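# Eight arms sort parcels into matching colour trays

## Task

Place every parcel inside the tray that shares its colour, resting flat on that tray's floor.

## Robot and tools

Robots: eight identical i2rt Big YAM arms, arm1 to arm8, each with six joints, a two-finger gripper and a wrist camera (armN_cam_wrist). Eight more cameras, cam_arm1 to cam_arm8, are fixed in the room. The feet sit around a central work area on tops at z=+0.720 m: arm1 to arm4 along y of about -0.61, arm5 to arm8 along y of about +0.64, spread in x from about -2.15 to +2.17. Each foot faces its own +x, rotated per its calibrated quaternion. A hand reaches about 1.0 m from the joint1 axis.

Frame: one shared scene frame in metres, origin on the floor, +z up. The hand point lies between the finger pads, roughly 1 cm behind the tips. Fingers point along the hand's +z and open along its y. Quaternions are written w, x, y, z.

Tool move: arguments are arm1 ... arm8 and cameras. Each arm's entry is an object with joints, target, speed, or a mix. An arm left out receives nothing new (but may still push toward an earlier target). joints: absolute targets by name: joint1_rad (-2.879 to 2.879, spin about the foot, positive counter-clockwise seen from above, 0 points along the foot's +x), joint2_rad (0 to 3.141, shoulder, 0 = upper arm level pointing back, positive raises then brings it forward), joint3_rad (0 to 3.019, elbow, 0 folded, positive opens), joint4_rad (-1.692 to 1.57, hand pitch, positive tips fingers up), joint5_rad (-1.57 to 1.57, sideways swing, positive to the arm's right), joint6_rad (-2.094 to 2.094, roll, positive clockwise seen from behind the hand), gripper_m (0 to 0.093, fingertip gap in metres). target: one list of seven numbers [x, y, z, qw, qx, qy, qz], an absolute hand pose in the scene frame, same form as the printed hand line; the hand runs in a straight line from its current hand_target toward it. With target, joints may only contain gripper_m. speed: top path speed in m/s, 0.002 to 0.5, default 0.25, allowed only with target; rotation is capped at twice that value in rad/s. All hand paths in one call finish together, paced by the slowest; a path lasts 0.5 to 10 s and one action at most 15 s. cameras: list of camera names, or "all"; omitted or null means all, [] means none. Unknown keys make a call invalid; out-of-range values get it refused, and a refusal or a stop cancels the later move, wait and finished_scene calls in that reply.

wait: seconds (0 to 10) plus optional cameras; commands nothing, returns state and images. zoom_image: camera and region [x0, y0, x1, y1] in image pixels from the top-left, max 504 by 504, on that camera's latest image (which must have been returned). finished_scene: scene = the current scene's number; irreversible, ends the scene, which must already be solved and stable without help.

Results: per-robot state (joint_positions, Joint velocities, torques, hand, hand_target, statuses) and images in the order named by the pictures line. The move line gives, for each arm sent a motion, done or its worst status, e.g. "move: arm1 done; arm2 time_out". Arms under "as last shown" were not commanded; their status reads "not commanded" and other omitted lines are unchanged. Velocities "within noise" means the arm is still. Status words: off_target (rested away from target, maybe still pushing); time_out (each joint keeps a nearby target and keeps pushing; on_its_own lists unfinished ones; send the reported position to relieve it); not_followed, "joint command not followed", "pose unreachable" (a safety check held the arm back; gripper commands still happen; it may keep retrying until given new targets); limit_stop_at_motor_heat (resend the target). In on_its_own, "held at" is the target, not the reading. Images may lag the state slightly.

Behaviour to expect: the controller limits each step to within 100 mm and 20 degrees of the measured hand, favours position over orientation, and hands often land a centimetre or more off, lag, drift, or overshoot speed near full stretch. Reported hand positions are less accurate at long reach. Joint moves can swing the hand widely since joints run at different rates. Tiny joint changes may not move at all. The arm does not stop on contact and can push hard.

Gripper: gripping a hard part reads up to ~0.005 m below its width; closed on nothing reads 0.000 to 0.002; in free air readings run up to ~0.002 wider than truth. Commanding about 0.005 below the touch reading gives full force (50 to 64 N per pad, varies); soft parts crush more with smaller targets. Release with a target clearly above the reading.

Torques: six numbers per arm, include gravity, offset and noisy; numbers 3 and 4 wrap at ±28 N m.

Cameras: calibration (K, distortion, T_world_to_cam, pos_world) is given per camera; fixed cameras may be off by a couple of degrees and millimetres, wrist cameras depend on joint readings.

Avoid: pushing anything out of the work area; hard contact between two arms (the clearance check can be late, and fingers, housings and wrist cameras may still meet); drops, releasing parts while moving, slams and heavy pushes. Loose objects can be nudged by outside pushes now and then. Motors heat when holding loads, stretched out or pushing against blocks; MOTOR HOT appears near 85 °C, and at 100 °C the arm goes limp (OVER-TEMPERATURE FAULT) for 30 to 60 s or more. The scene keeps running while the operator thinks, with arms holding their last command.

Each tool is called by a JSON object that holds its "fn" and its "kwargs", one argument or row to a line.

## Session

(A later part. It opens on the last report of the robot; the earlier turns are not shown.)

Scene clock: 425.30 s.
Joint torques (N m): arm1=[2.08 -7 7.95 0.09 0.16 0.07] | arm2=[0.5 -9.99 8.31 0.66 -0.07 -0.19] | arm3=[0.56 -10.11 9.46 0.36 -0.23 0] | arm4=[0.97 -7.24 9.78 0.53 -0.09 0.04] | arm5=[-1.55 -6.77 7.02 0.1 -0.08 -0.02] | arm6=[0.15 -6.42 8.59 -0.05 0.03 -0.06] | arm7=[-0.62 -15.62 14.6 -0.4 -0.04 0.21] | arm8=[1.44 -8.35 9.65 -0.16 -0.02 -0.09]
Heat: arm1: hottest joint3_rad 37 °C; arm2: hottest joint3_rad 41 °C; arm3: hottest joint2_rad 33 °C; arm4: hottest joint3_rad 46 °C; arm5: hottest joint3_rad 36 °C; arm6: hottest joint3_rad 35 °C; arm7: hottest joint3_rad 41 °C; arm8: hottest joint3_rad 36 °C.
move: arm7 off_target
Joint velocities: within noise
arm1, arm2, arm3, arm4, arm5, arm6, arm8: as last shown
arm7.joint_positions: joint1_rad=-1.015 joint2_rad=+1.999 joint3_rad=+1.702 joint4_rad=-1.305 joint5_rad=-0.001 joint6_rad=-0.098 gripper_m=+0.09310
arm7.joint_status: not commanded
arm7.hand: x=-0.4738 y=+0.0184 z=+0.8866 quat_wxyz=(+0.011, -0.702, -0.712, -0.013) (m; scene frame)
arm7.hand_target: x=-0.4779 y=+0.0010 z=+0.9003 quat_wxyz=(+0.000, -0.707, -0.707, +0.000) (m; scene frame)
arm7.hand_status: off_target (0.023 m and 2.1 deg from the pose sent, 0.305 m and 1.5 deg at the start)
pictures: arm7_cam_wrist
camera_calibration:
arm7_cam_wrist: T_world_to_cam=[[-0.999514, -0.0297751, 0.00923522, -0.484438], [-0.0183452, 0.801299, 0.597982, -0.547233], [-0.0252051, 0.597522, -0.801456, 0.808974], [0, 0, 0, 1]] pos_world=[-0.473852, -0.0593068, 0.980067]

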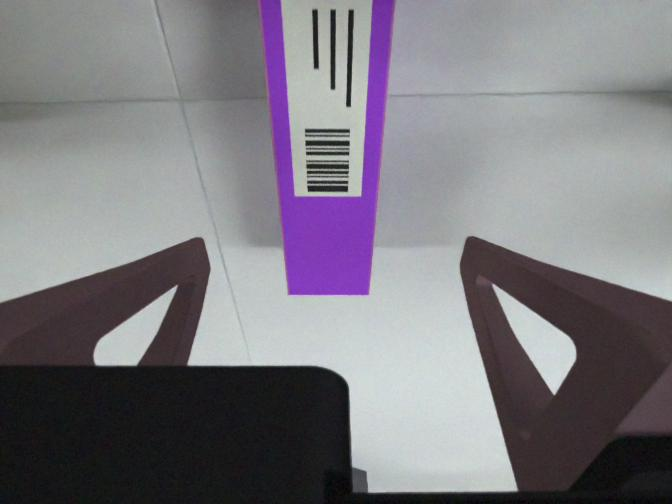

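{"fn": "move", "kwargs": {
  "arm7": {"target":[-0.470,-0.002,0.757,0,0.7071,0.7071,0],"speed":0.17},
  "cameras": []
}}

{"fn": "move", "kwargs": {
  "arm7": {"joints":{"gripper_m":0.05}},
  "cameras": ["arm7_cam_wrist"]
}}

Scene clock: 445.57 s.
Joint torques (N m): arm1=[2.2 -6.83 7.97 0.08 0.13 0.07] | arm2=[0.5 -9.99 8.31 0.66 -0.07 -0.19] | arm3=[0.5 -10.11 9.46 0.34 -0.24 0] | arm4=[0.97 -7.3 9.77 0.51 -0.09 0.04] | arm5=[-1.26 -6.83 7.1 0.02 -0.06 0] | arm6=[0.09 -6.36 8.58 -0.05 0.03 -0.05] | arm7=[0.38 -16.62 8.27 0.54 -0.04 0.21] | arm8=[1.55 -8.12 9.63 -0.12 -0.03 -0.1]
Heat: arm1: hottest joint3_rad 37 °C; arm2: hottest joint3_rad 40 °C; arm3: hottest joint3_rad 33 °C; arm4: hottest joint3_rad 46 °C; arm5: hottest joint3_rad 36 °C; arm6: hottest joint3_rad 35 °C; arm7: hottest joint3_rad 43 °C; arm8: hottest joint3_rad 36 °C.
move: arm7 done
Joint velocities: within noise
arm1, arm2, arm3, arm4, arm6: as last shown
arm5.joint_positions: joint1_rad=+1.543 joint2_rad=+1.211 joint3_rad=+1.146 joint4_rad=-1.513 joint5_rad=+0.000 joint6_rad=-0.302 gripper_m=+0.09288
arm5.joint_status: not commanded
arm5.hand: x=+2.0692 y=+0.3252 z=+1.0260 quat_wxyz=(-0.003, +0.702, +0.712, +0.007) (m; scene frame)
arm5.hand_target: x=+2.0667 y=+0.3277 z=+1.0312 quat_wxyz=(-0.002, +0.707, +0.707, +0.003) (m; scene frame)
arm5.hand_status: not commanded
arm7.joint_positions: joint1_rad=-1.015 joint2_rad=+2.160 joint3_rad=+1.628 joint4_rad=-1.032 joint5_rad=-0.001 joint6_rad=-0.084 gripper_m=+0.09310
arm7.joint_status: not commanded
arm7.hand: x=-0.4757 y=-0.0025 z=+0.7656 quat_wxyz=(-0.002, -0.707, -0.707, +0.002) (m; scene frame)
arm7.hand_target: x=-0.4700 y=-0.0018 z=+0.7570 quat_wxyz=(+0.000, -0.707, -0.707, +0.000) (m; scene frame)
arm7.hand_status: done (0.010 m and 0.3 deg from the pose sent, 0.131 m and 2.1 deg at the start)
arm8.joint_positions: joint1_rad=+0.313 joint2_rad=+1.210 joint3_rad=+1.153 joint4_rad=-1.520 joint5_rad=-0.002 joint6_rad=-0.291 gripper_m=+0.09293
arm8.joint_status: not commanded
arm8.hand: x=-1.7571 y=+0.3381 z=+0.9991 quat_wxyz=(+0.000, -0.708, -0.706, -0.003) (m; scene frame)
arm8.hand_target: x=-1.7584 y=+0.3406 z=+1.0010 quat_wxyz=(+0.000, -0.707, -0.707, +0.001) (m; scene frame)
arm8.hand_status: not commanded
pictures: none
No camera images: "cameras" was empty.

Scene clock: 446.17 s.
Joint torques (N m): arm1=[1.96 -7.18 8.08 0.18 0.13 0.09] | arm2=[0.5 -9.99 8.31 0.66 -0.08 -0.19] | arm3=[0.56 -9.99 9.46 0.4 -0.23 0.01] | arm4=[0.97 -7.3 9.78 0.51 -0.09 0.04] | arm5=[-0.97 -6.83 7.01 -0.03 -0.07 -0.05] | arm6=[0.21 -6.36 8.61 -0.05 0.03 -0.05] | arm7=[0.44 -16.56 8.35 0.51 -0.04 0.2] | arm8=[1.2 -7.88 9.65 -0.25 -0.04 -0.1]
Heat: arm1: hottest joint3_rad 37 °C; arm2: hottest joint3_rad 40 °C; arm3: hottest joint3_rad 33 °C; arm4: hottest joint3_rad 46 °C; arm5: hottest joint3_rad 36 °C; arm6: hottest joint3_rad 35 °C; arm7: hottest joint3_rad 43 °C; arm8: hottest joint3_rad 36 °C.
move: arm7 off_target
Joint velocities: within noise
arm1, arm2, arm3, arm4, arm5, arm6, arm8: as last shown
arm7.joint_positions: joint1_rad=-1.015 joint2_rad=+2.160 joint3_rad=+1.628 joint4_rad=-1.032 joint5_rad=-0.001 joint6_rad=-0.084 gripper_m=+0.05962
arm7.joint_status: gripper_m off_target (ended at +0.05965, target +0.05000)
arm7.hand: x=-0.4757 y=-0.0025 z=+0.7656 quat_wxyz=(-0.002, -0.707, -0.707, +0.002) (m; scene frame)
arm7.hand_target: x=-0.4700 y=-0.0018 z=+0.7570 quat_wxyz=(+0.000, -0.707, -0.707, +0.000) (m; scene frame)
arm7.hand_status: not commanded
pictures: arm7_cam_wrist
camera_calibration:
arm7_cam_wrist: T_world_to_cam=[[-0.999786, -0.0156363, 0.0135251, -0.489154], [-0.00521591, 0.823811, 0.56684, -0.428049], [-0.0200054, 0.566649, -0.823717, 0.743854], [0, 0, 0, 1]] pos_world=[-0.476401, -0.0765215, 0.861976]

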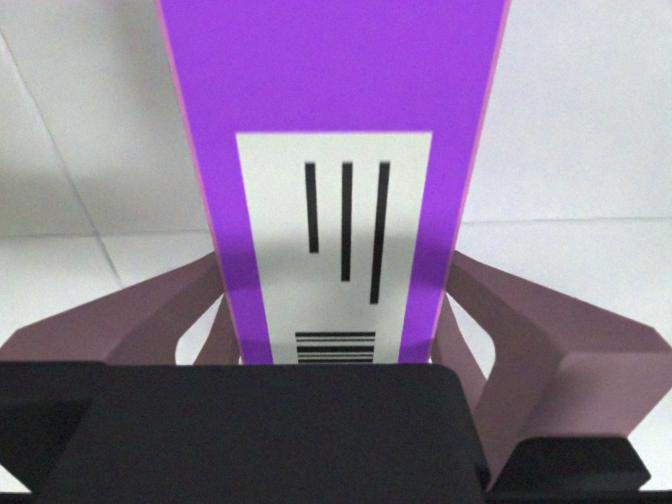

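Gripped.

{"fn": "move", "kwargs": {
  "arm7": {"target":[-0.470,0.0,0.9,0,0.7071,0.7071,0],"speed":0.22},
  "cameras": []
}}

{"fn": "move", "kwargs": {
  "arm7": {"joints":{"joint2_rad":1.2,"joint3_rad":1.15,"joint4_rad":-1.52}},
  "cameras": ["arm7_cam_wrist"]
}}

{"fn": "move", "kwargs": {
  "arm7": {"joints":{"joint1_rad":2.157,"joint6_rad":-0.026}},
  "cameras": []
}}

{"fn": "move", "kwargs": {
  "arm7": {"target":[-0.388,1.294,0.885,0,-0.698,0.716,0],"speed":0.3},
  "cameras": ["cam_arm7"]
}}

Scene clock: 453.47 s.
Joint torques (N m): arm1=[2.43 -7.18 7.94 0.09 0.13 0.07] | arm2=[0.5 -9.99 8.31 0.66 -0.07 -0.19] | arm3=[0.56 -10.05 9.46 0.36 -0.22 0] | arm4=[0.97 -7.24 9.77 0.51 -0.09 0.04] | arm5=[-1.85 -7.06 7.09 0.14 -0.12 0] | arm6=[0.21 -6.3 8.59 -0.05 0.03 -0.05] | arm7=[0.26 -16.79 14.41 -0.28 -0.07 0.2] | arm8=[1.44 -8.12 9.62 -0.21 -0.03 -0.1]
Heat: arm1: hottest joint3_rad 37 °C; arm2: hottest joint3_rad 40 °C; arm3: hottest joint3_rad 33 °C; arm4: hottest joint3_rad 46 °C; arm5: hottest joint3_rad 37 °C; arm6: hottest joint3_rad 35 °C; arm7: hottest joint3_rad 43 °C; arm8: hottest joint3_rad 36 °C.
move: arm7 off_target
Joint velocities: within noise
arm1, arm2, arm3, arm4, arm5, arm6, arm8: as last shown
arm7.joint_positions: joint1_rad=-1.015 joint2_rad=+2.010 joint3_rad=+1.701 joint4_rad=-1.304 joint5_rad=-0.001 joint6_rad=-0.084 gripper_m=+0.05962
arm7.joint_status: not commanded
arm7.hand: x=-0.4738 y=+0.0187 z=+0.8803 quat_wxyz=(+0.014, -0.707, -0.707, -0.017) (m; scene frame)
arm7.hand_target: x=-0.4698 y=+0.0012 z=+0.9002 quat_wxyz=(+0.000, -0.707, -0.707, +0.000) (m; scene frame)
arm7.hand_status: off_target (0.027 m and 2.5 deg from the pose sent, 0.134 m and 0.3 deg at the start)
pictures: none
No camera images: "cameras" was empty.

Scene clock: 455.07 s.
Joint torques (N m): arm1=[2.14 -7.24 8.02 0.08 0.12 0.06] | arm2=[0.5 -9.99 8.31 0.66 -0.07 -0.19] | arm3=[0.56 -10.05 9.5 0.36 -0.23 0.01] | arm4=[1.03 -7.3 9.77 0.51 -0.09 0.04] | arm5=[-1.44 -6.83 7.04 0.06 -0.09 0.04] | arm6=[0.15 -6.36 8.58 -0.05 0.03 -0.05] | arm7=[0.44 -7.71 9.16 -0.09 -0.06 0.2] | arm8=[1.38 -8.06 9.66 -0.14 -0.04 -0.1]
Heat: arm1: hottest joint3_rad 37 °C; arm2: hottest joint3_rad 40 °C; arm3: hottest joint3_rad 33 °C; arm4: hottest joint3_rad 46 °C; arm5: hottest joint3_rad 37 °C; arm6: hottest joint3_rad 35 °C; arm7: hottest joint3_rad 43 °C; arm8: hottest joint3_rad 36 °C.
move: arm7 done
Joint velocities: within noise
arm1, arm2, arm4, arm5, arm6, arm8: as last shown
arm3.joint_positions: joint1_rad=+1.186 joint2_rad=+1.207 joint3_rad=+1.146 joint4_rad=-1.528 joint5_rad=-0.006 joint6_rad=-0.376 gripper_m=+0.09298
arm3.joint_status: not commanded
arm3.hand: x=+0.1597 y=-0.7917 z=+0.9885 quat_wxyz=(+0.001, +0.889, +0.458, +0.013) (m; scene frame)
arm3.hand_target: x=+0.1606 y=-0.7971 z=+0.9922 quat_wxyz=(+0.003, +0.887, +0.462, +0.004) (m; scene frame)
arm3.hand_status: not commanded
arm7.joint_positions: joint1_rad=-1.015 joint2_rad=+1.206 joint3_rad=+1.162 joint4_rad=-1.514 joint5_rad=-0.001 joint6_rad=-0.084 gripper_m=+0.05962
arm7.joint_status: all done
arm7.hand: x=-0.4518 y=+0.2803 z=+1.0441 quat_wxyz=(-0.004, -0.707, -0.707, +0.004) (m; scene frame)
arm7.hand_target: x=-0.4485 y=+0.2855 z=+1.0416 quat_wxyz=(+0.000, -0.707, -0.707, -0.001) (m; scene frame)
arm7.hand_status: not commanded
pictures: arm7_cam_wrist
camera_calibration:
arm7_cam_wrist: T_world_to_cam=[[-0.999779, -0.0155566, 0.0141293, -0.465261], [-0.00493199, 0.827244, 0.561822, -0.814404], [-0.0204284, 0.561628, -0.827138, 0.818261], [0, 0, 0, 1]] pos_world=[-0.452459, 0.206914, 1.14094]

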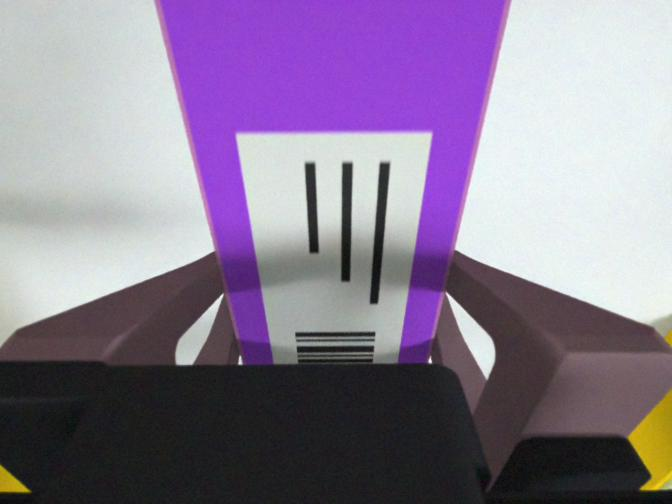

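Scene clock: 458.20 s.
Joint torques (N m): arm1=[2.32 -6.83 8.06 0.17 0.15 0.08] | arm2=[0.5 -10.05 8.31 0.66 -0.07 -0.19] | arm3=[0.56 -10.05 9.43 0.39 -0.23 0.01] | arm4=[1.03 -7.3 9.78 0.51 -0.09 0.04] | arm5=[-1.14 -6.59 7.09 -0.02 -0.06 -0.01] | arm6=[0.09 -6.36 8.59 -0.05 0.03 -0.05] | arm7=[-0.62 -7.41 9.21 -0.1 0 0.21] | arm8=[1.49 -8.18 9.63 -0.2 -0.03 -0.11]
Heat: arm1: hottest joint3_rad 37 °C; arm2: hottest joint3_rad 40 °C; arm3: hottest joint3_rad 33 °C; arm4: hottest joint3_rad 46 °C; arm5: hottest joint3_rad 37 °C; arm6: hottest joint3_rad 35 °C; arm7: hottest joint3_rad 43 °C; arm8: hottest joint3_rad 36 °C.
move: arm7 done
Joint velocities: within noise
arm1, arm2, arm3, arm4, arm5, arm6, arm8: as last shown
arm7.joint_positions: joint1_rad=+2.161 joint2_rad=+1.206 joint3_rad=+1.162 joint4_rad=-1.514 joint5_rad=-0.003 joint6_rad=-0.035 gripper_m=+0.05960
arm7.joint_status: all done
arm7.hand: x=-0.4071 y=+0.9488 z=+1.0459 quat_wxyz=(-0.005, +0.702, -0.712, -0.007) (m; scene frame)
arm7.hand_target: x=-0.4056 y=+0.9433 z=+1.0434 quat_wxyz=(-0.001, +0.697, -0.717, -0.002) (m; scene frame)
arm7.hand_status: not commanded
pictures: none
No camera images: "cameras" was empty.

Scene clock: 460.57 s.
Joint torques (N m): arm1=[2.37 -7.12 7.99 0.14 0.11 0.07] | arm2=[0.5 -9.99 8.31 0.68 -0.07 -0.19] | arm3=[0.5 -10.11 9.46 0.38 -0.22 0.01] | arm4=[0.97 -7.3 9.77 0.53 -0.09 0.04] | arm5=[-1.67 -6.36 7.04 0.1 -0.09 -0.03] | arm6=[0.09 -6.36 8.59 -0.03 0.03 -0.05] | arm7=[-0.5 -17.38 15.41 -0.4 0.05 0.21] | arm8=[1.44 -8.12 9.65 -0.24 -0.04 -0.1]
Heat: arm1: hottest joint3_rad 37 °C; arm2: hottest joint3_rad 40 °C; arm3: hottest joint3_rad 33 °C; arm4: hottest joint3_rad 46 °C; arm5: hottest joint3_rad 37 °C; arm6: hottest joint3_rad 35 °C; arm7: hottest joint3_rad 44 °C; arm8: hottest joint3_rad 36 °C.
move: arm7 off_target
Joint velocities: within noise
arm1, arm2, arm3, arm4, arm5, arm6, arm8: as last shown
arm7.joint_positions: joint1_rad=+2.161 joint2_rad=+2.193 joint3_rad=+1.982 joint4_rad=-1.395 joint5_rad=-0.003 joint6_rad=-0.035 gripper_m=+0.05960
arm7.joint_status: not commanded
arm7.hand: x=-0.3910 y=+1.2764 z=+0.8741 quat_wxyz=(+0.013, +0.702, -0.712, +0.010) (m; scene frame)
arm7.hand_target: x=-0.3880 y=+1.2929 z=+0.8854 quat_wxyz=(-0.001, +0.698, -0.716, -0.001) (m; scene frame)
arm7.hand_status: off_target (0.021 m and 2.0 deg from the pose sent, 0.381 m and 1.1 deg at the start)
pictures: cam_arm7

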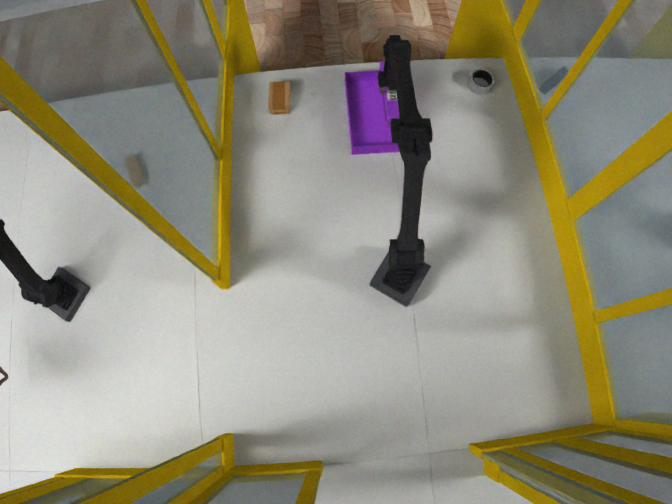

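{"fn": "move", "kwargs": {
  "arm7": {"target":[-0.388,1.304,0.785,0,-0.698,0.716,0],"speed":0.16},
  "cameras": ["cam_arm7","arm7_cam_wrist"]
}}

{"fn": "zoom_image", "kwargs": {
  "camera": "cam_arm7",
  "region": [310, 20, 460, 170]
}}

Scene clock: 471.23 s.
Joint torques (N m): arm1=[2.2 -7.06 8.02 0.1 0.14 0.05] | arm2=[0.56 -9.99 8.31 0.66 -0.08 -0.19] | arm3=[0.5 -10.11 9.43 0.34 -0.23 0] | arm4=[0.97 -7.3 9.78 0.51 -0.09 0.04] | arm5=[-1.14 -6.53 7.1 0.08 -0.13 0] | arm6=[0.03 -6.36 8.58 -0.08 0.04 -0.04] | arm7=[-0.5 -18.61 9.63 0.59 0.07 0.21] | arm8=[1.73 -8.12 9.61 -0.13 -0.03 -0.1]
Heat: arm1: hottest joint3_rad 37 °C; arm2: hottest joint3_rad 40 °C; arm3: hottest joint2_rad 32 °C; arm4: hottest joint3_rad 46 °C; arm5: hottest joint3_rad 37 °C; arm6: hottest joint3_rad 35 °C; arm7: hottest joint3_rad 45 °C; arm8: hottest joint3_rad 36 °C.
move: arm7 done
Joint velocities: within noise
arm1.joint_positions: joint1_rad=-0.711 joint2_rad=+1.205 joint3_rad=+1.160 joint4_rad=-1.513 joint5_rad=+0.005 joint6_rad=-0.018 gripper_m=+0.09290
arm1.joint_status: not commanded
arm1.hand: x=-2.0123 y=-0.9072 z=+1.0148 quat_wxyz=(-0.008, -0.530, -0.848, +0.009) (m; scene frame)
arm1.hand_target: x=-2.0111 y=-0.9013 z=+1.0126 quat_wxyz=(-0.003, -0.528, -0.849, +0.006) (m; scene frame)
arm1.hand_status: not commanded
arm2.joint_positions: joint1_rad=-1.457 joint2_rad=+1.208 joint3_rad=+1.151 joint4_rad=-1.525 joint5_rad=+0.002 joint6_rad=-0.531 gripper_m=+0.09292
arm2.joint_status: not commanded
arm2.hand: x=-0.6819 y=-0.3422 z=+1.0386 quat_wxyz=(+0.005, +0.701, -0.713, +0.002) (m; scene frame)
arm2.hand_target: x=-0.6830 y=-0.3415 z=+1.0407 quat_wxyz=(-0.001, +0.707, -0.707, +0.000) (m; scene frame)
arm2.hand_status: not commanded
arm3, arm5, arm8: as last shown
arm4.joint_positions: joint1_rad=-0.913 joint2_rad=+1.209 joint3_rad=+1.155 joint4_rad=-1.528 joint5_rad=-0.015 joint6_rad=+0.068 gripper_m=+0.09292
arm4.joint_status: not commanded
arm4.hand: x=+2.0202 y=-0.5941 z=+0.9920 quat_wxyz=(+0.011, -0.015, -1.000, -0.002) (m; scene frame)
arm4.hand_target: x=+2.0194 y=-0.5899 z=+0.9927 quat_wxyz=(+0.006, -0.008, -1.000, -0.003) (m; scene frame)
arm4.hand_status: not commanded
arm6.joint_positions: joint1_rad=-0.409 joint2_rad=+1.212 joint3_rad=+1.147 joint4_rad=-1.514 joint5_rad=-0.001 joint6_rad=-0.186 gripper_m=+0.09290
arm6.joint_status: not commanded
arm6.hand: x=+1.0216 y=+0.3445 z=+1.0553 quat_wxyz=(+0.004, -0.408, -0.913, -0.003) (m; scene frame)
arm6.hand_target: x=+1.0232 y=+0.3477 z=+1.0602 quat_wxyz=(+0.000, -0.406, -0.914, +0.000) (m; scene frame)
arm6.hand_status: not commanded
arm7.joint_positions: joint1_rad=+2.161 joint2_rad=+2.317 joint3_rad=+1.982 joint4_rad=-1.241 joint5_rad=-0.003 joint6_rad=-0.035 gripper_m=+0.05960
arm7.joint_status: not commanded
arm7.hand: x=-0.3897 y=+1.3024 z=+0.7923 quat_wxyz=(+0.002, +0.702, -0.712, -0.001) (m; scene frame)
arm7.hand_target: x=-0.3879 y=+1.3040 z=+0.7851 quat_wxyz=(+0.000, +0.698, -0.716, +0.000) (m; scene frame)
arm7.hand_status: done (0.008 m and 0.7 deg from the pose sent, 0.093 m and 2.0 deg at the start)
pictures: arm7_cam_wrist, cam_arm7
camera_calibration:
arm7_cam_wrist: T_world_to_cam=[[0.999948, 0.00107309, 0.0101405, 0.377098], [-0.00491815, -0.820386, 0.571789, 0.619879], [0.00893272, -0.571809, -0.820338, 1.51944], [0, 0, 0, 1]] pos_world=[-0.387602, 1.37696, 0.888186]

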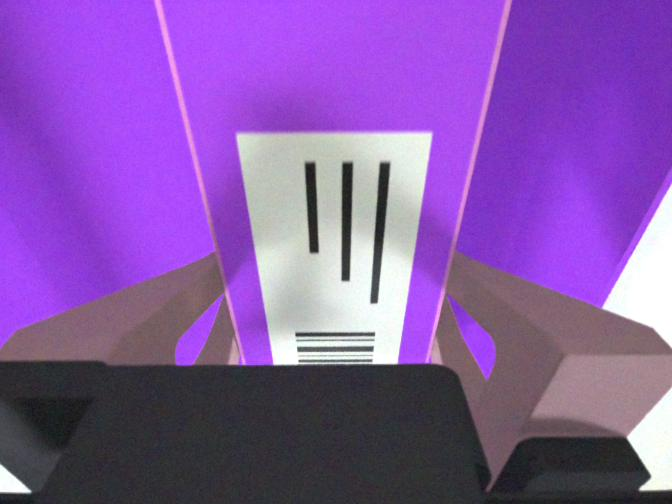

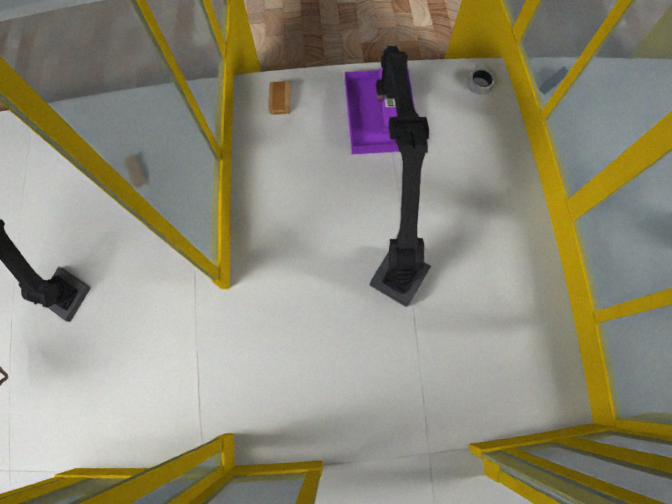

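Scaled by 3.360.

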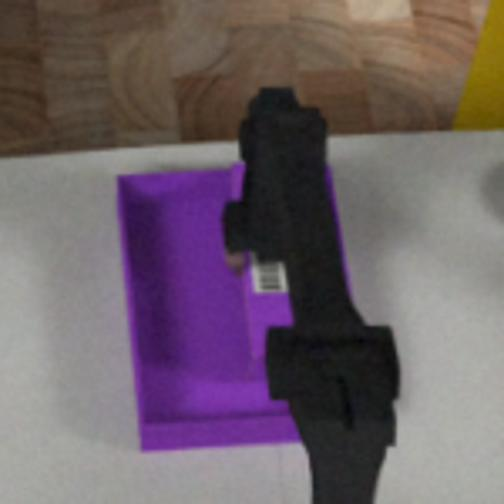

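{"fn": "move", "kwargs": {
  "arm7": {"target":[-0.418,1.281,0.787,0,-0.698,0.716,0],"speed":0.12},
  "cameras": ["cam_arm7","arm7_cam_wrist"]
}}

{"fn": "zoom_image", "kwargs": {
  "camera": "cam_arm7",
  "region": [310, 20, 460, 170]
}}

Scene clock: 480.80 s.
Joint torques (N m): arm1=[2.26 -7.18 7.94 0.09 0.15 0.07] | arm2=[0.56 -9.99 8.31 0.66 -0.07 -0.19] | arm3=[0.5 -10.11 9.46 0.39 -0.23 0.01] | arm4=[0.97 -7.24 9.78 0.51 -0.09 0.04] | arm5=[-1.44 -7.36 7.12 0.02 -0.06 -0.01] | arm6=[0.15 -6.42 8.59 -0.05 0.03 -0.05] | arm7=[-0.44 -20.25 8.27 0.49 0 0.2] | arm8=[1.32 -8.12 9.65 -0.16 -0.04 -0.1]
Heat: arm1: hottest joint3_rad 37 °C; arm2: hottest joint3_rad 40 °C; arm3: hottest joint2_rad 32 °C; arm4: hottest joint3_rad 46 °C; arm5: hottest joint3_rad 37 °C; arm6: hottest joint3_rad 35 °C; arm7: hottest joint3_rad 44 °C; arm8: hottest joint3_rad 36 °C.
move: arm7 done
Joint velocities: within noise
arm1, arm2, arm3, arm4, arm5, arm6, arm8: as last shown
arm7.joint_positions: joint1_rad=+2.201 joint2_rad=+2.278 joint3_rad=+1.873 joint4_rad=-1.188 joint5_rad=-0.001 joint6_rad=+0.008 gripper_m=+0.05960
arm7.joint_status: not commanded
arm7.hand: x=-0.4172 y=+1.2799 z=+0.7786 quat_wxyz=(+0.008, +0.701, -0.713, +0.007) (m; scene frame)
arm7.hand_target: x=-0.4180 y=+1.2811 z=+0.7871 quat_wxyz=(+0.000, +0.698, -0.716, +0.000) (m; scene frame)
arm7.hand_status: done (0.009 m and 1.2 deg from the pose sent, 0.036 m and 0.7 deg at the start)
pictures: arm7_cam_wrist, cam_arm7
camera_calibration:
arm7_cam_wrist: T_world_to_cam=[[0.999926, -0.00136013, 0.0120827, 0.406308], [-0.00819217, -0.80968, 0.586814, 0.582337], [0.00898496, -0.58687, -0.809632, 1.50651], [0, 0, 0, 1]] pos_world=[-0.415043, 1.35619, 0.873088]

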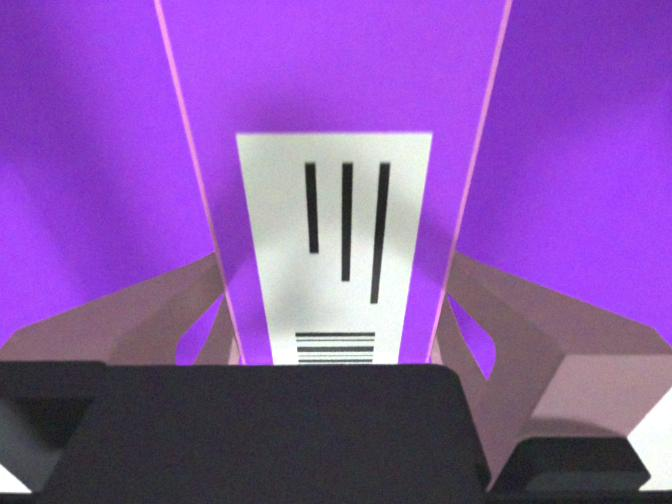

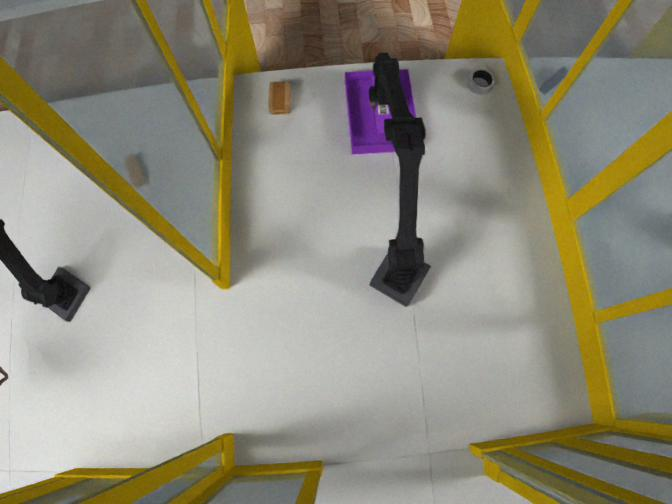

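Scaled by 3.360.

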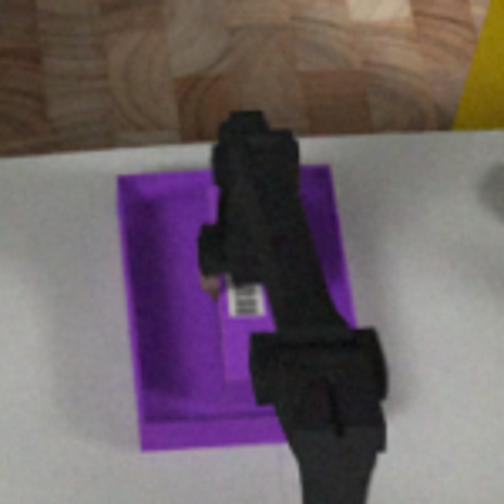

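{"fn": "move", "kwargs": {
  "arm7": {"target":[-0.418,1.265,0.76,0,-0.698,0.716,0],"speed":0.09},
  "cameras": []
}}

{"fn": "move", "kwargs": {
  "arm7": {"target":[-0.418,1.265,0.75,0,-0.698,0.716,0],"speed":0.05},
  "cameras": ["cam_arm7"]
}}

{"fn": "zoom_image", "kwargs": {
  "camera": "cam_arm7",
  "region": [310, 20, 460, 170]
}}

Scene clock: 488.53 s.
Joint torques (N m): arm1=[2.2 -7.12 7.99 0.08 0.14 0.07] | arm2=[0.5 -9.99 8.31 0.66 -0.08 -0.19] | arm3=[0.5 -10.05 9.46 0.36 -0.23 0.02] | arm4=[0.97 -7.24 9.77 0.51 -0.09 0.04] | arm5=[-1.26 -7.12 7.16 0.1 -0.09 0.03] | arm6=[0.09 -6.36 8.59 -0.03 0.03 -0.05] | arm7=[-0.15 -18.55 7.04 0.65 0 0.2] | arm8=[1.38 -8.23 9.65 -0.13 -0.03 -0.1]
Heat: arm1: hottest joint3_rad 37 °C; arm2: hottest joint3_rad 40 °C; arm3: hottest joint2_rad 32 °C; arm4: hottest joint3_rad 46 °C; arm5: hottest joint3_rad 37 °C; arm6: hottest joint3_rad 35 °C; arm7: hottest joint3_rad 45 °C; arm8: hottest joint3_rad 36 °C.
move: arm7 off_target
Joint velocities: within noise
arm1, arm2, arm3, arm4, arm6: as last shown
arm5.joint_positions: joint1_rad=+1.543 joint2_rad=+1.211 joint3_rad=+1.146 joint4_rad=-1.513 joint5_rad=+0.000 joint6_rad=-0.302 gripper_m=+0.09288
arm5.joint_status: not commanded
arm5.hand: x=+2.0692 y=+0.3252 z=+1.0260 quat_wxyz=(-0.003, +0.702, +0.712, +0.007) (m; scene frame)
arm5.hand_target: x=+2.0667 y=+0.3277 z=+1.0312 quat_wxyz=(-0.002, +0.707, +0.707, +0.003) (m; scene frame)
arm5.hand_status: not commanded
arm7.joint_positions: joint1_rad=+2.201 joint2_rad=+2.249 joint3_rad=+1.791 joint4_rad=-1.106 joint5_rad=-0.001 joint6_rad=+0.008 gripper_m=+0.05960
arm7.joint_status: not commanded
arm7.hand: x=-0.4173 y=+1.2713 z=+0.7685 quat_wxyz=(-0.003, +0.701, -0.713, -0.004) (m; scene frame)
arm7.hand_target: x=-0.4180 y=+1.2649 z=+0.7601 quat_wxyz=(+0.000, +0.698, -0.716, +0.000) (m; scene frame)
arm7.hand_status: off_target (0.011 m and 0.7 deg from the pose sent, 0.024 m and 1.3 deg at the start)
arm8.joint_positions: joint1_rad=+0.313 joint2_rad=+1.210 joint3_rad=+1.153 joint4_rad=-1.520 joint5_rad=-0.002 joint6_rad=-0.291 gripper_m=+0.09293
arm8.joint_status: not commanded
arm8.hand: x=-1.7571 y=+0.3381 z=+0.9991 quat_wxyz=(+0.000, -0.708, -0.706, -0.003) (m; scene frame)
arm8.hand_target: x=-1.7584 y=+0.3406 z=+1.0010 quat_wxyz=(+0.000, -0.707, -0.707, +0.001) (m; scene frame)
arm8.hand_status: not commanded
pictures: none
No camera images: "cameras" was empty.

Scene clock: 489.50 s.
Joint torques (N m): arm1=[2.02 -7 7.94 0.02 0.15 0.07] | arm2=[0.5 -9.99 8.31 0.65 -0.08 -0.19] | arm3=[0.5 -9.93 9.46 0.35 -0.23 0.01] | arm4=[1.03 -7.24 9.77 0.51 -0.09 0.04] | arm5=[-1.38 -6.71 7.08 0.1 -0.08 0] | arm6=[0.09 -6.36 8.58 -0.05 0.03 -0.05] | arm7=[-0.26 -17.49 6.95 0.99 0.01 0.21] | arm8=[1.38 -8.18 9.62 -0.14 -0.04 -0.1]
Heat: arm1: hottest joint3_rad 37 °C; arm2: hottest joint3_rad 40 °C; arm3: hottest joint3_rad 32 °C; arm4: hottest joint3_rad 46 °C; arm5: hottest joint3_rad 37 °C; arm6: hottest joint3_rad 35 °C; arm7: hottest joint3_rad 45 °C; arm8: hottest joint3_rad 36 °C.
move: arm7 off_target
Joint velocities: within noise
arm1, arm2, arm3, arm4, arm5, arm6, arm8: as last shown
arm7.joint_positions: joint1_rad=+2.201 joint2_rad=+2.248 joint3_rad=+1.786 joint4_rad=-1.098 joint5_rad=-0.001 joint6_rad=+0.008 gripper_m=+0.05960
arm7.joint_status: not commanded
arm7.hand: x=-0.4173 y=+1.2713 z=+0.7678 quat_wxyz=(-0.004, +0.701, -0.713, -0.005) (m; scene frame)
arm7.hand_target: x=-0.4180 y=+1.2647 z=+0.7503 quat_wxyz=(+0.000, +0.698, -0.716, +0.000) (m; scene frame)
arm7.hand_status: off_target (0.019 m and 0.9 deg from the pose sent, 0.020 m and 0.7 deg at the start)
pictures: cam_arm7

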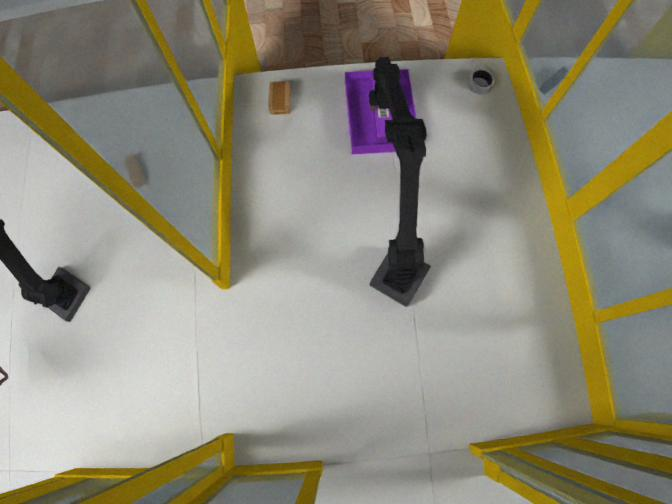

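Scaled by 3.360.

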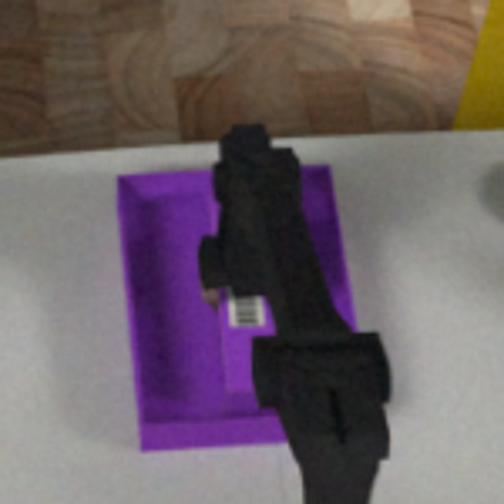

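{"fn": "move", "kwargs": {
  "arm7": {"joints":{"gripper_m":0.093}},
  "cameras": []
}}

{"fn": "move", "kwargs": {
  "arm7": {"target":[-0.418,1.268,0.9,0,-0.698,0.716,0],"speed":0.25},
  "cameras": []
}}

{"fn": "move", "kwargs": {
  "arm7": {"joints":{"joint2_rad":1.2,"joint3_rad":1.15,"joint4_rad":-1.52}},
  "cameras": ["cam_arm7"]
}}

{"fn": "zoom_image", "kwargs": {
  "camera": "cam_arm7",
  "region": [310, 20, 460, 170]
}}

Scene clock: 496.30 s.
Joint torques (N m): arm1=[2.14 -7.18 8.05 0.14 0.12 0.06] | arm2=[0.5 -9.99 8.31 0.65 -0.08 -0.19] | arm3=[0.67 -9.99 9.46 0.36 -0.23 0.01] | arm4=[1.03 -7.24 9.78 0.51 -0.09 0.04] | arm5=[-1.14 -7 7.12 -0.01 -0.06 0.01] | arm6=[0.09 -6.36 8.59 -0.05 0.04 -0.05] | arm7=[-0.21 -17.67 8.08 0.55 0 0.22] | arm8=[1.38 -8.18 9.59 -0.17 -0.02 -0.09]
Heat: arm1: hottest joint3_rad 37 °C; arm2: hottest joint3_rad 40 °C; arm3: hottest joint3_rad 32 °C; arm4: hottest joint3_rad 46 °C; arm5: hottest joint3_rad 37 °C; arm6: hottest joint3_rad 35 °C; arm7: hottest joint3_rad 44 °C; arm8: hottest joint3_rad 36 °C.
move: arm7 done
Joint velocities: within noise
arm1, arm2, arm3, arm4, arm5, arm6, arm8: as last shown
arm7.joint_positions: joint1_rad=+2.201 joint2_rad=+2.248 joint3_rad=+1.771 joint4_rad=-1.085 joint5_rad=-0.001 joint6_rad=+0.008 gripper_m=+0.09283
arm7.joint_status: all done
arm7.hand: x=-0.4173 y=+1.2686 z=+0.7628 quat_wxyz=(-0.004, +0.701, -0.713, -0.005) (m; scene frame)
arm7.hand_target: x=-0.4180 y=+1.2646 z=+0.7502 quat_wxyz=(+0.000, +0.698, -0.716, +0.000) (m; scene frame)
arm7.hand_status: not commanded
pictures: none
No camera images: "cameras" was empty.

Scene clock: 497.73 s.
Joint torques (N m): arm1=[2.08 -6.77 8.03 -0.08 0.14 0.06] | arm2=[0.5 -9.99 8.31 0.66 -0.08 -0.19] | arm3=[0.44 -10.17 9.47 0.38 -0.22 0.01] | arm4=[0.97 -7.24 9.77 0.51 -0.09 0.04] | arm5=[-1.2 -6.53 6.97 0.01 -0.06 0.03] | arm6=[0.21 -6.36 8.59 -0.03 0.03 -0.05] | arm7=[-0.09 -16.91 14.39 -0.31 -0.01 0.2] | arm8=[1.49 -8.23 9.63 -0.2 -0.04 -0.09]
Heat: arm1: hottest joint3_rad 37 °C; arm2: hottest joint3_rad 40 °C; arm3: hottest joint3_rad 32 °C; arm4: hottest joint3_rad 46 °C; arm5: hottest joint3_rad 37 °C; arm6: hottest joint3_rad 35 °C; arm7: hottest joint3_rad 44 °C; arm8: hottest joint3_rad 36 °C.
move: arm7 off_target
Joint velocities: within noise
arm1, arm2, arm4, arm5, arm6, arm8: as last shown
arm3.joint_positions: joint1_rad=+1.186 joint2_rad=+1.207 joint3_rad=+1.146 joint4_rad=-1.528 joint5_rad=-0.006 joint6_rad=-0.376 gripper_m=+0.09298
arm3.joint_status: not commanded
arm3.hand: x=+0.1597 y=-0.7917 z=+0.9885 quat_wxyz=(+0.001, +0.889, +0.458, +0.013) (m; scene frame)
arm3.hand_target: x=+0.1606 y=-0.7971 z=+0.9922 quat_wxyz=(+0.003, +0.887, +0.462, +0.004) (m; scene frame)
arm3.hand_status: not commanded
arm7.joint_positions: joint1_rad=+2.201 joint2_rad=+2.109 joint3_rad=+1.878 joint4_rad=-1.371 joint5_rad=-0.001 joint6_rad=+0.009 gripper_m=+0.09292
arm7.joint_status: not commanded
arm7.hand: x=-0.4174 y=+1.2529 z=+0.8885 quat_wxyz=(+0.011, +0.701, -0.713, +0.010) (m; scene frame)
arm7.hand_target: x=-0.4181 y=+1.2672 z=+0.9000 quat_wxyz=(+0.000, +0.698, -0.716, +0.000) (m; scene frame)
arm7.hand_status: off_target (0.019 m and 1.7 deg from the pose sent, 0.137 m and 0.8 deg at the start)
pictures: none
No camera images: "cameras" was empty.

Scene clock: 499.33 s.
Joint torques (N m): arm1=[2.02 -7.3 7.99 0.01 0.13 0.08] | arm2=[0.5 -9.99 8.31 0.66 -0.08 -0.19] | arm3=[0.62 -9.99 9.44 0.38 -0.23 0] | arm4=[0.97 -7.24 9.77 0.51 -0.09 0.04] | arm5=[-1.85 -6.89 6.95 0.01 -0.04 0] | arm6=[0.15 -6.36 8.58 -0.06 0.04 -0.05] | arm7=[-0.21 -8 8.94 -0.09 -0.01 0.19] | arm8=[1.38 -8.23 9.68 -0.2 -0.02 -0.1]
Heat: arm1: hottest joint3_rad 37 °C; arm2: hottest joint3_rad 40 °C; arm3: hottest joint3_rad 32 °C; arm4: hottest joint3_rad 46 °C; arm5: hottest joint3_rad 37 °C; arm6: hottest joint3_rad 35 °C; arm7: hottest joint3_rad 44 °C; arm8: hottest joint3_rad 36 °C.
move: arm7 done
Joint velocities: within noise
arm1, arm2, arm3, arm4, arm5, arm6, arm8: as last shown
arm7.joint_positions: joint1_rad=+2.201 joint2_rad=+1.211 joint3_rad=+1.164 joint4_rad=-1.514 joint5_rad=-0.001 joint6_rad=+0.009 gripper_m=+0.09292
arm7.joint_status: all done
arm7.hand: x=-0.4201 y=+0.9501 z=+1.0451 quat_wxyz=(-0.004, +0.701, -0.713, -0.005) (m; scene frame)
arm7.hand_target: x=-0.4205 y=+0.9436 z=+1.0432 quat_wxyz=(-0.001, +0.698, -0.716, -0.001) (m; scene frame)
arm7.hand_status: not commanded
pictures: cam_arm7

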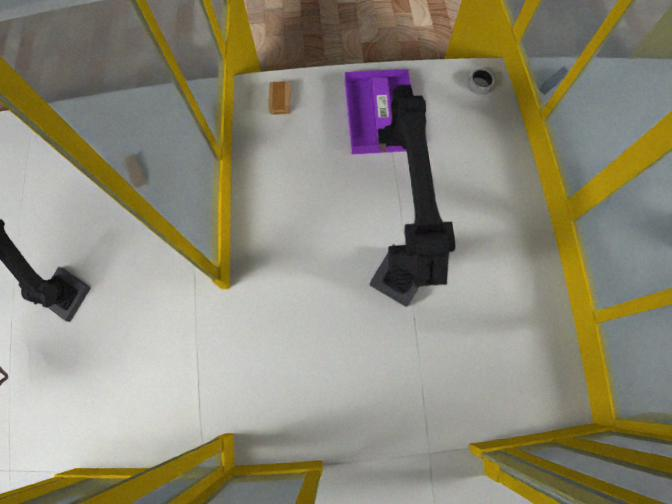

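Scaled by 3.360.

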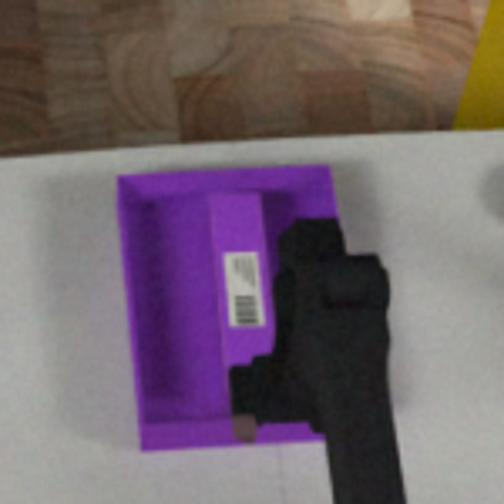

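{"fn": "finished_scene", "kwargs": {
  "scene": 2
}}

The scene is finished: the task was done.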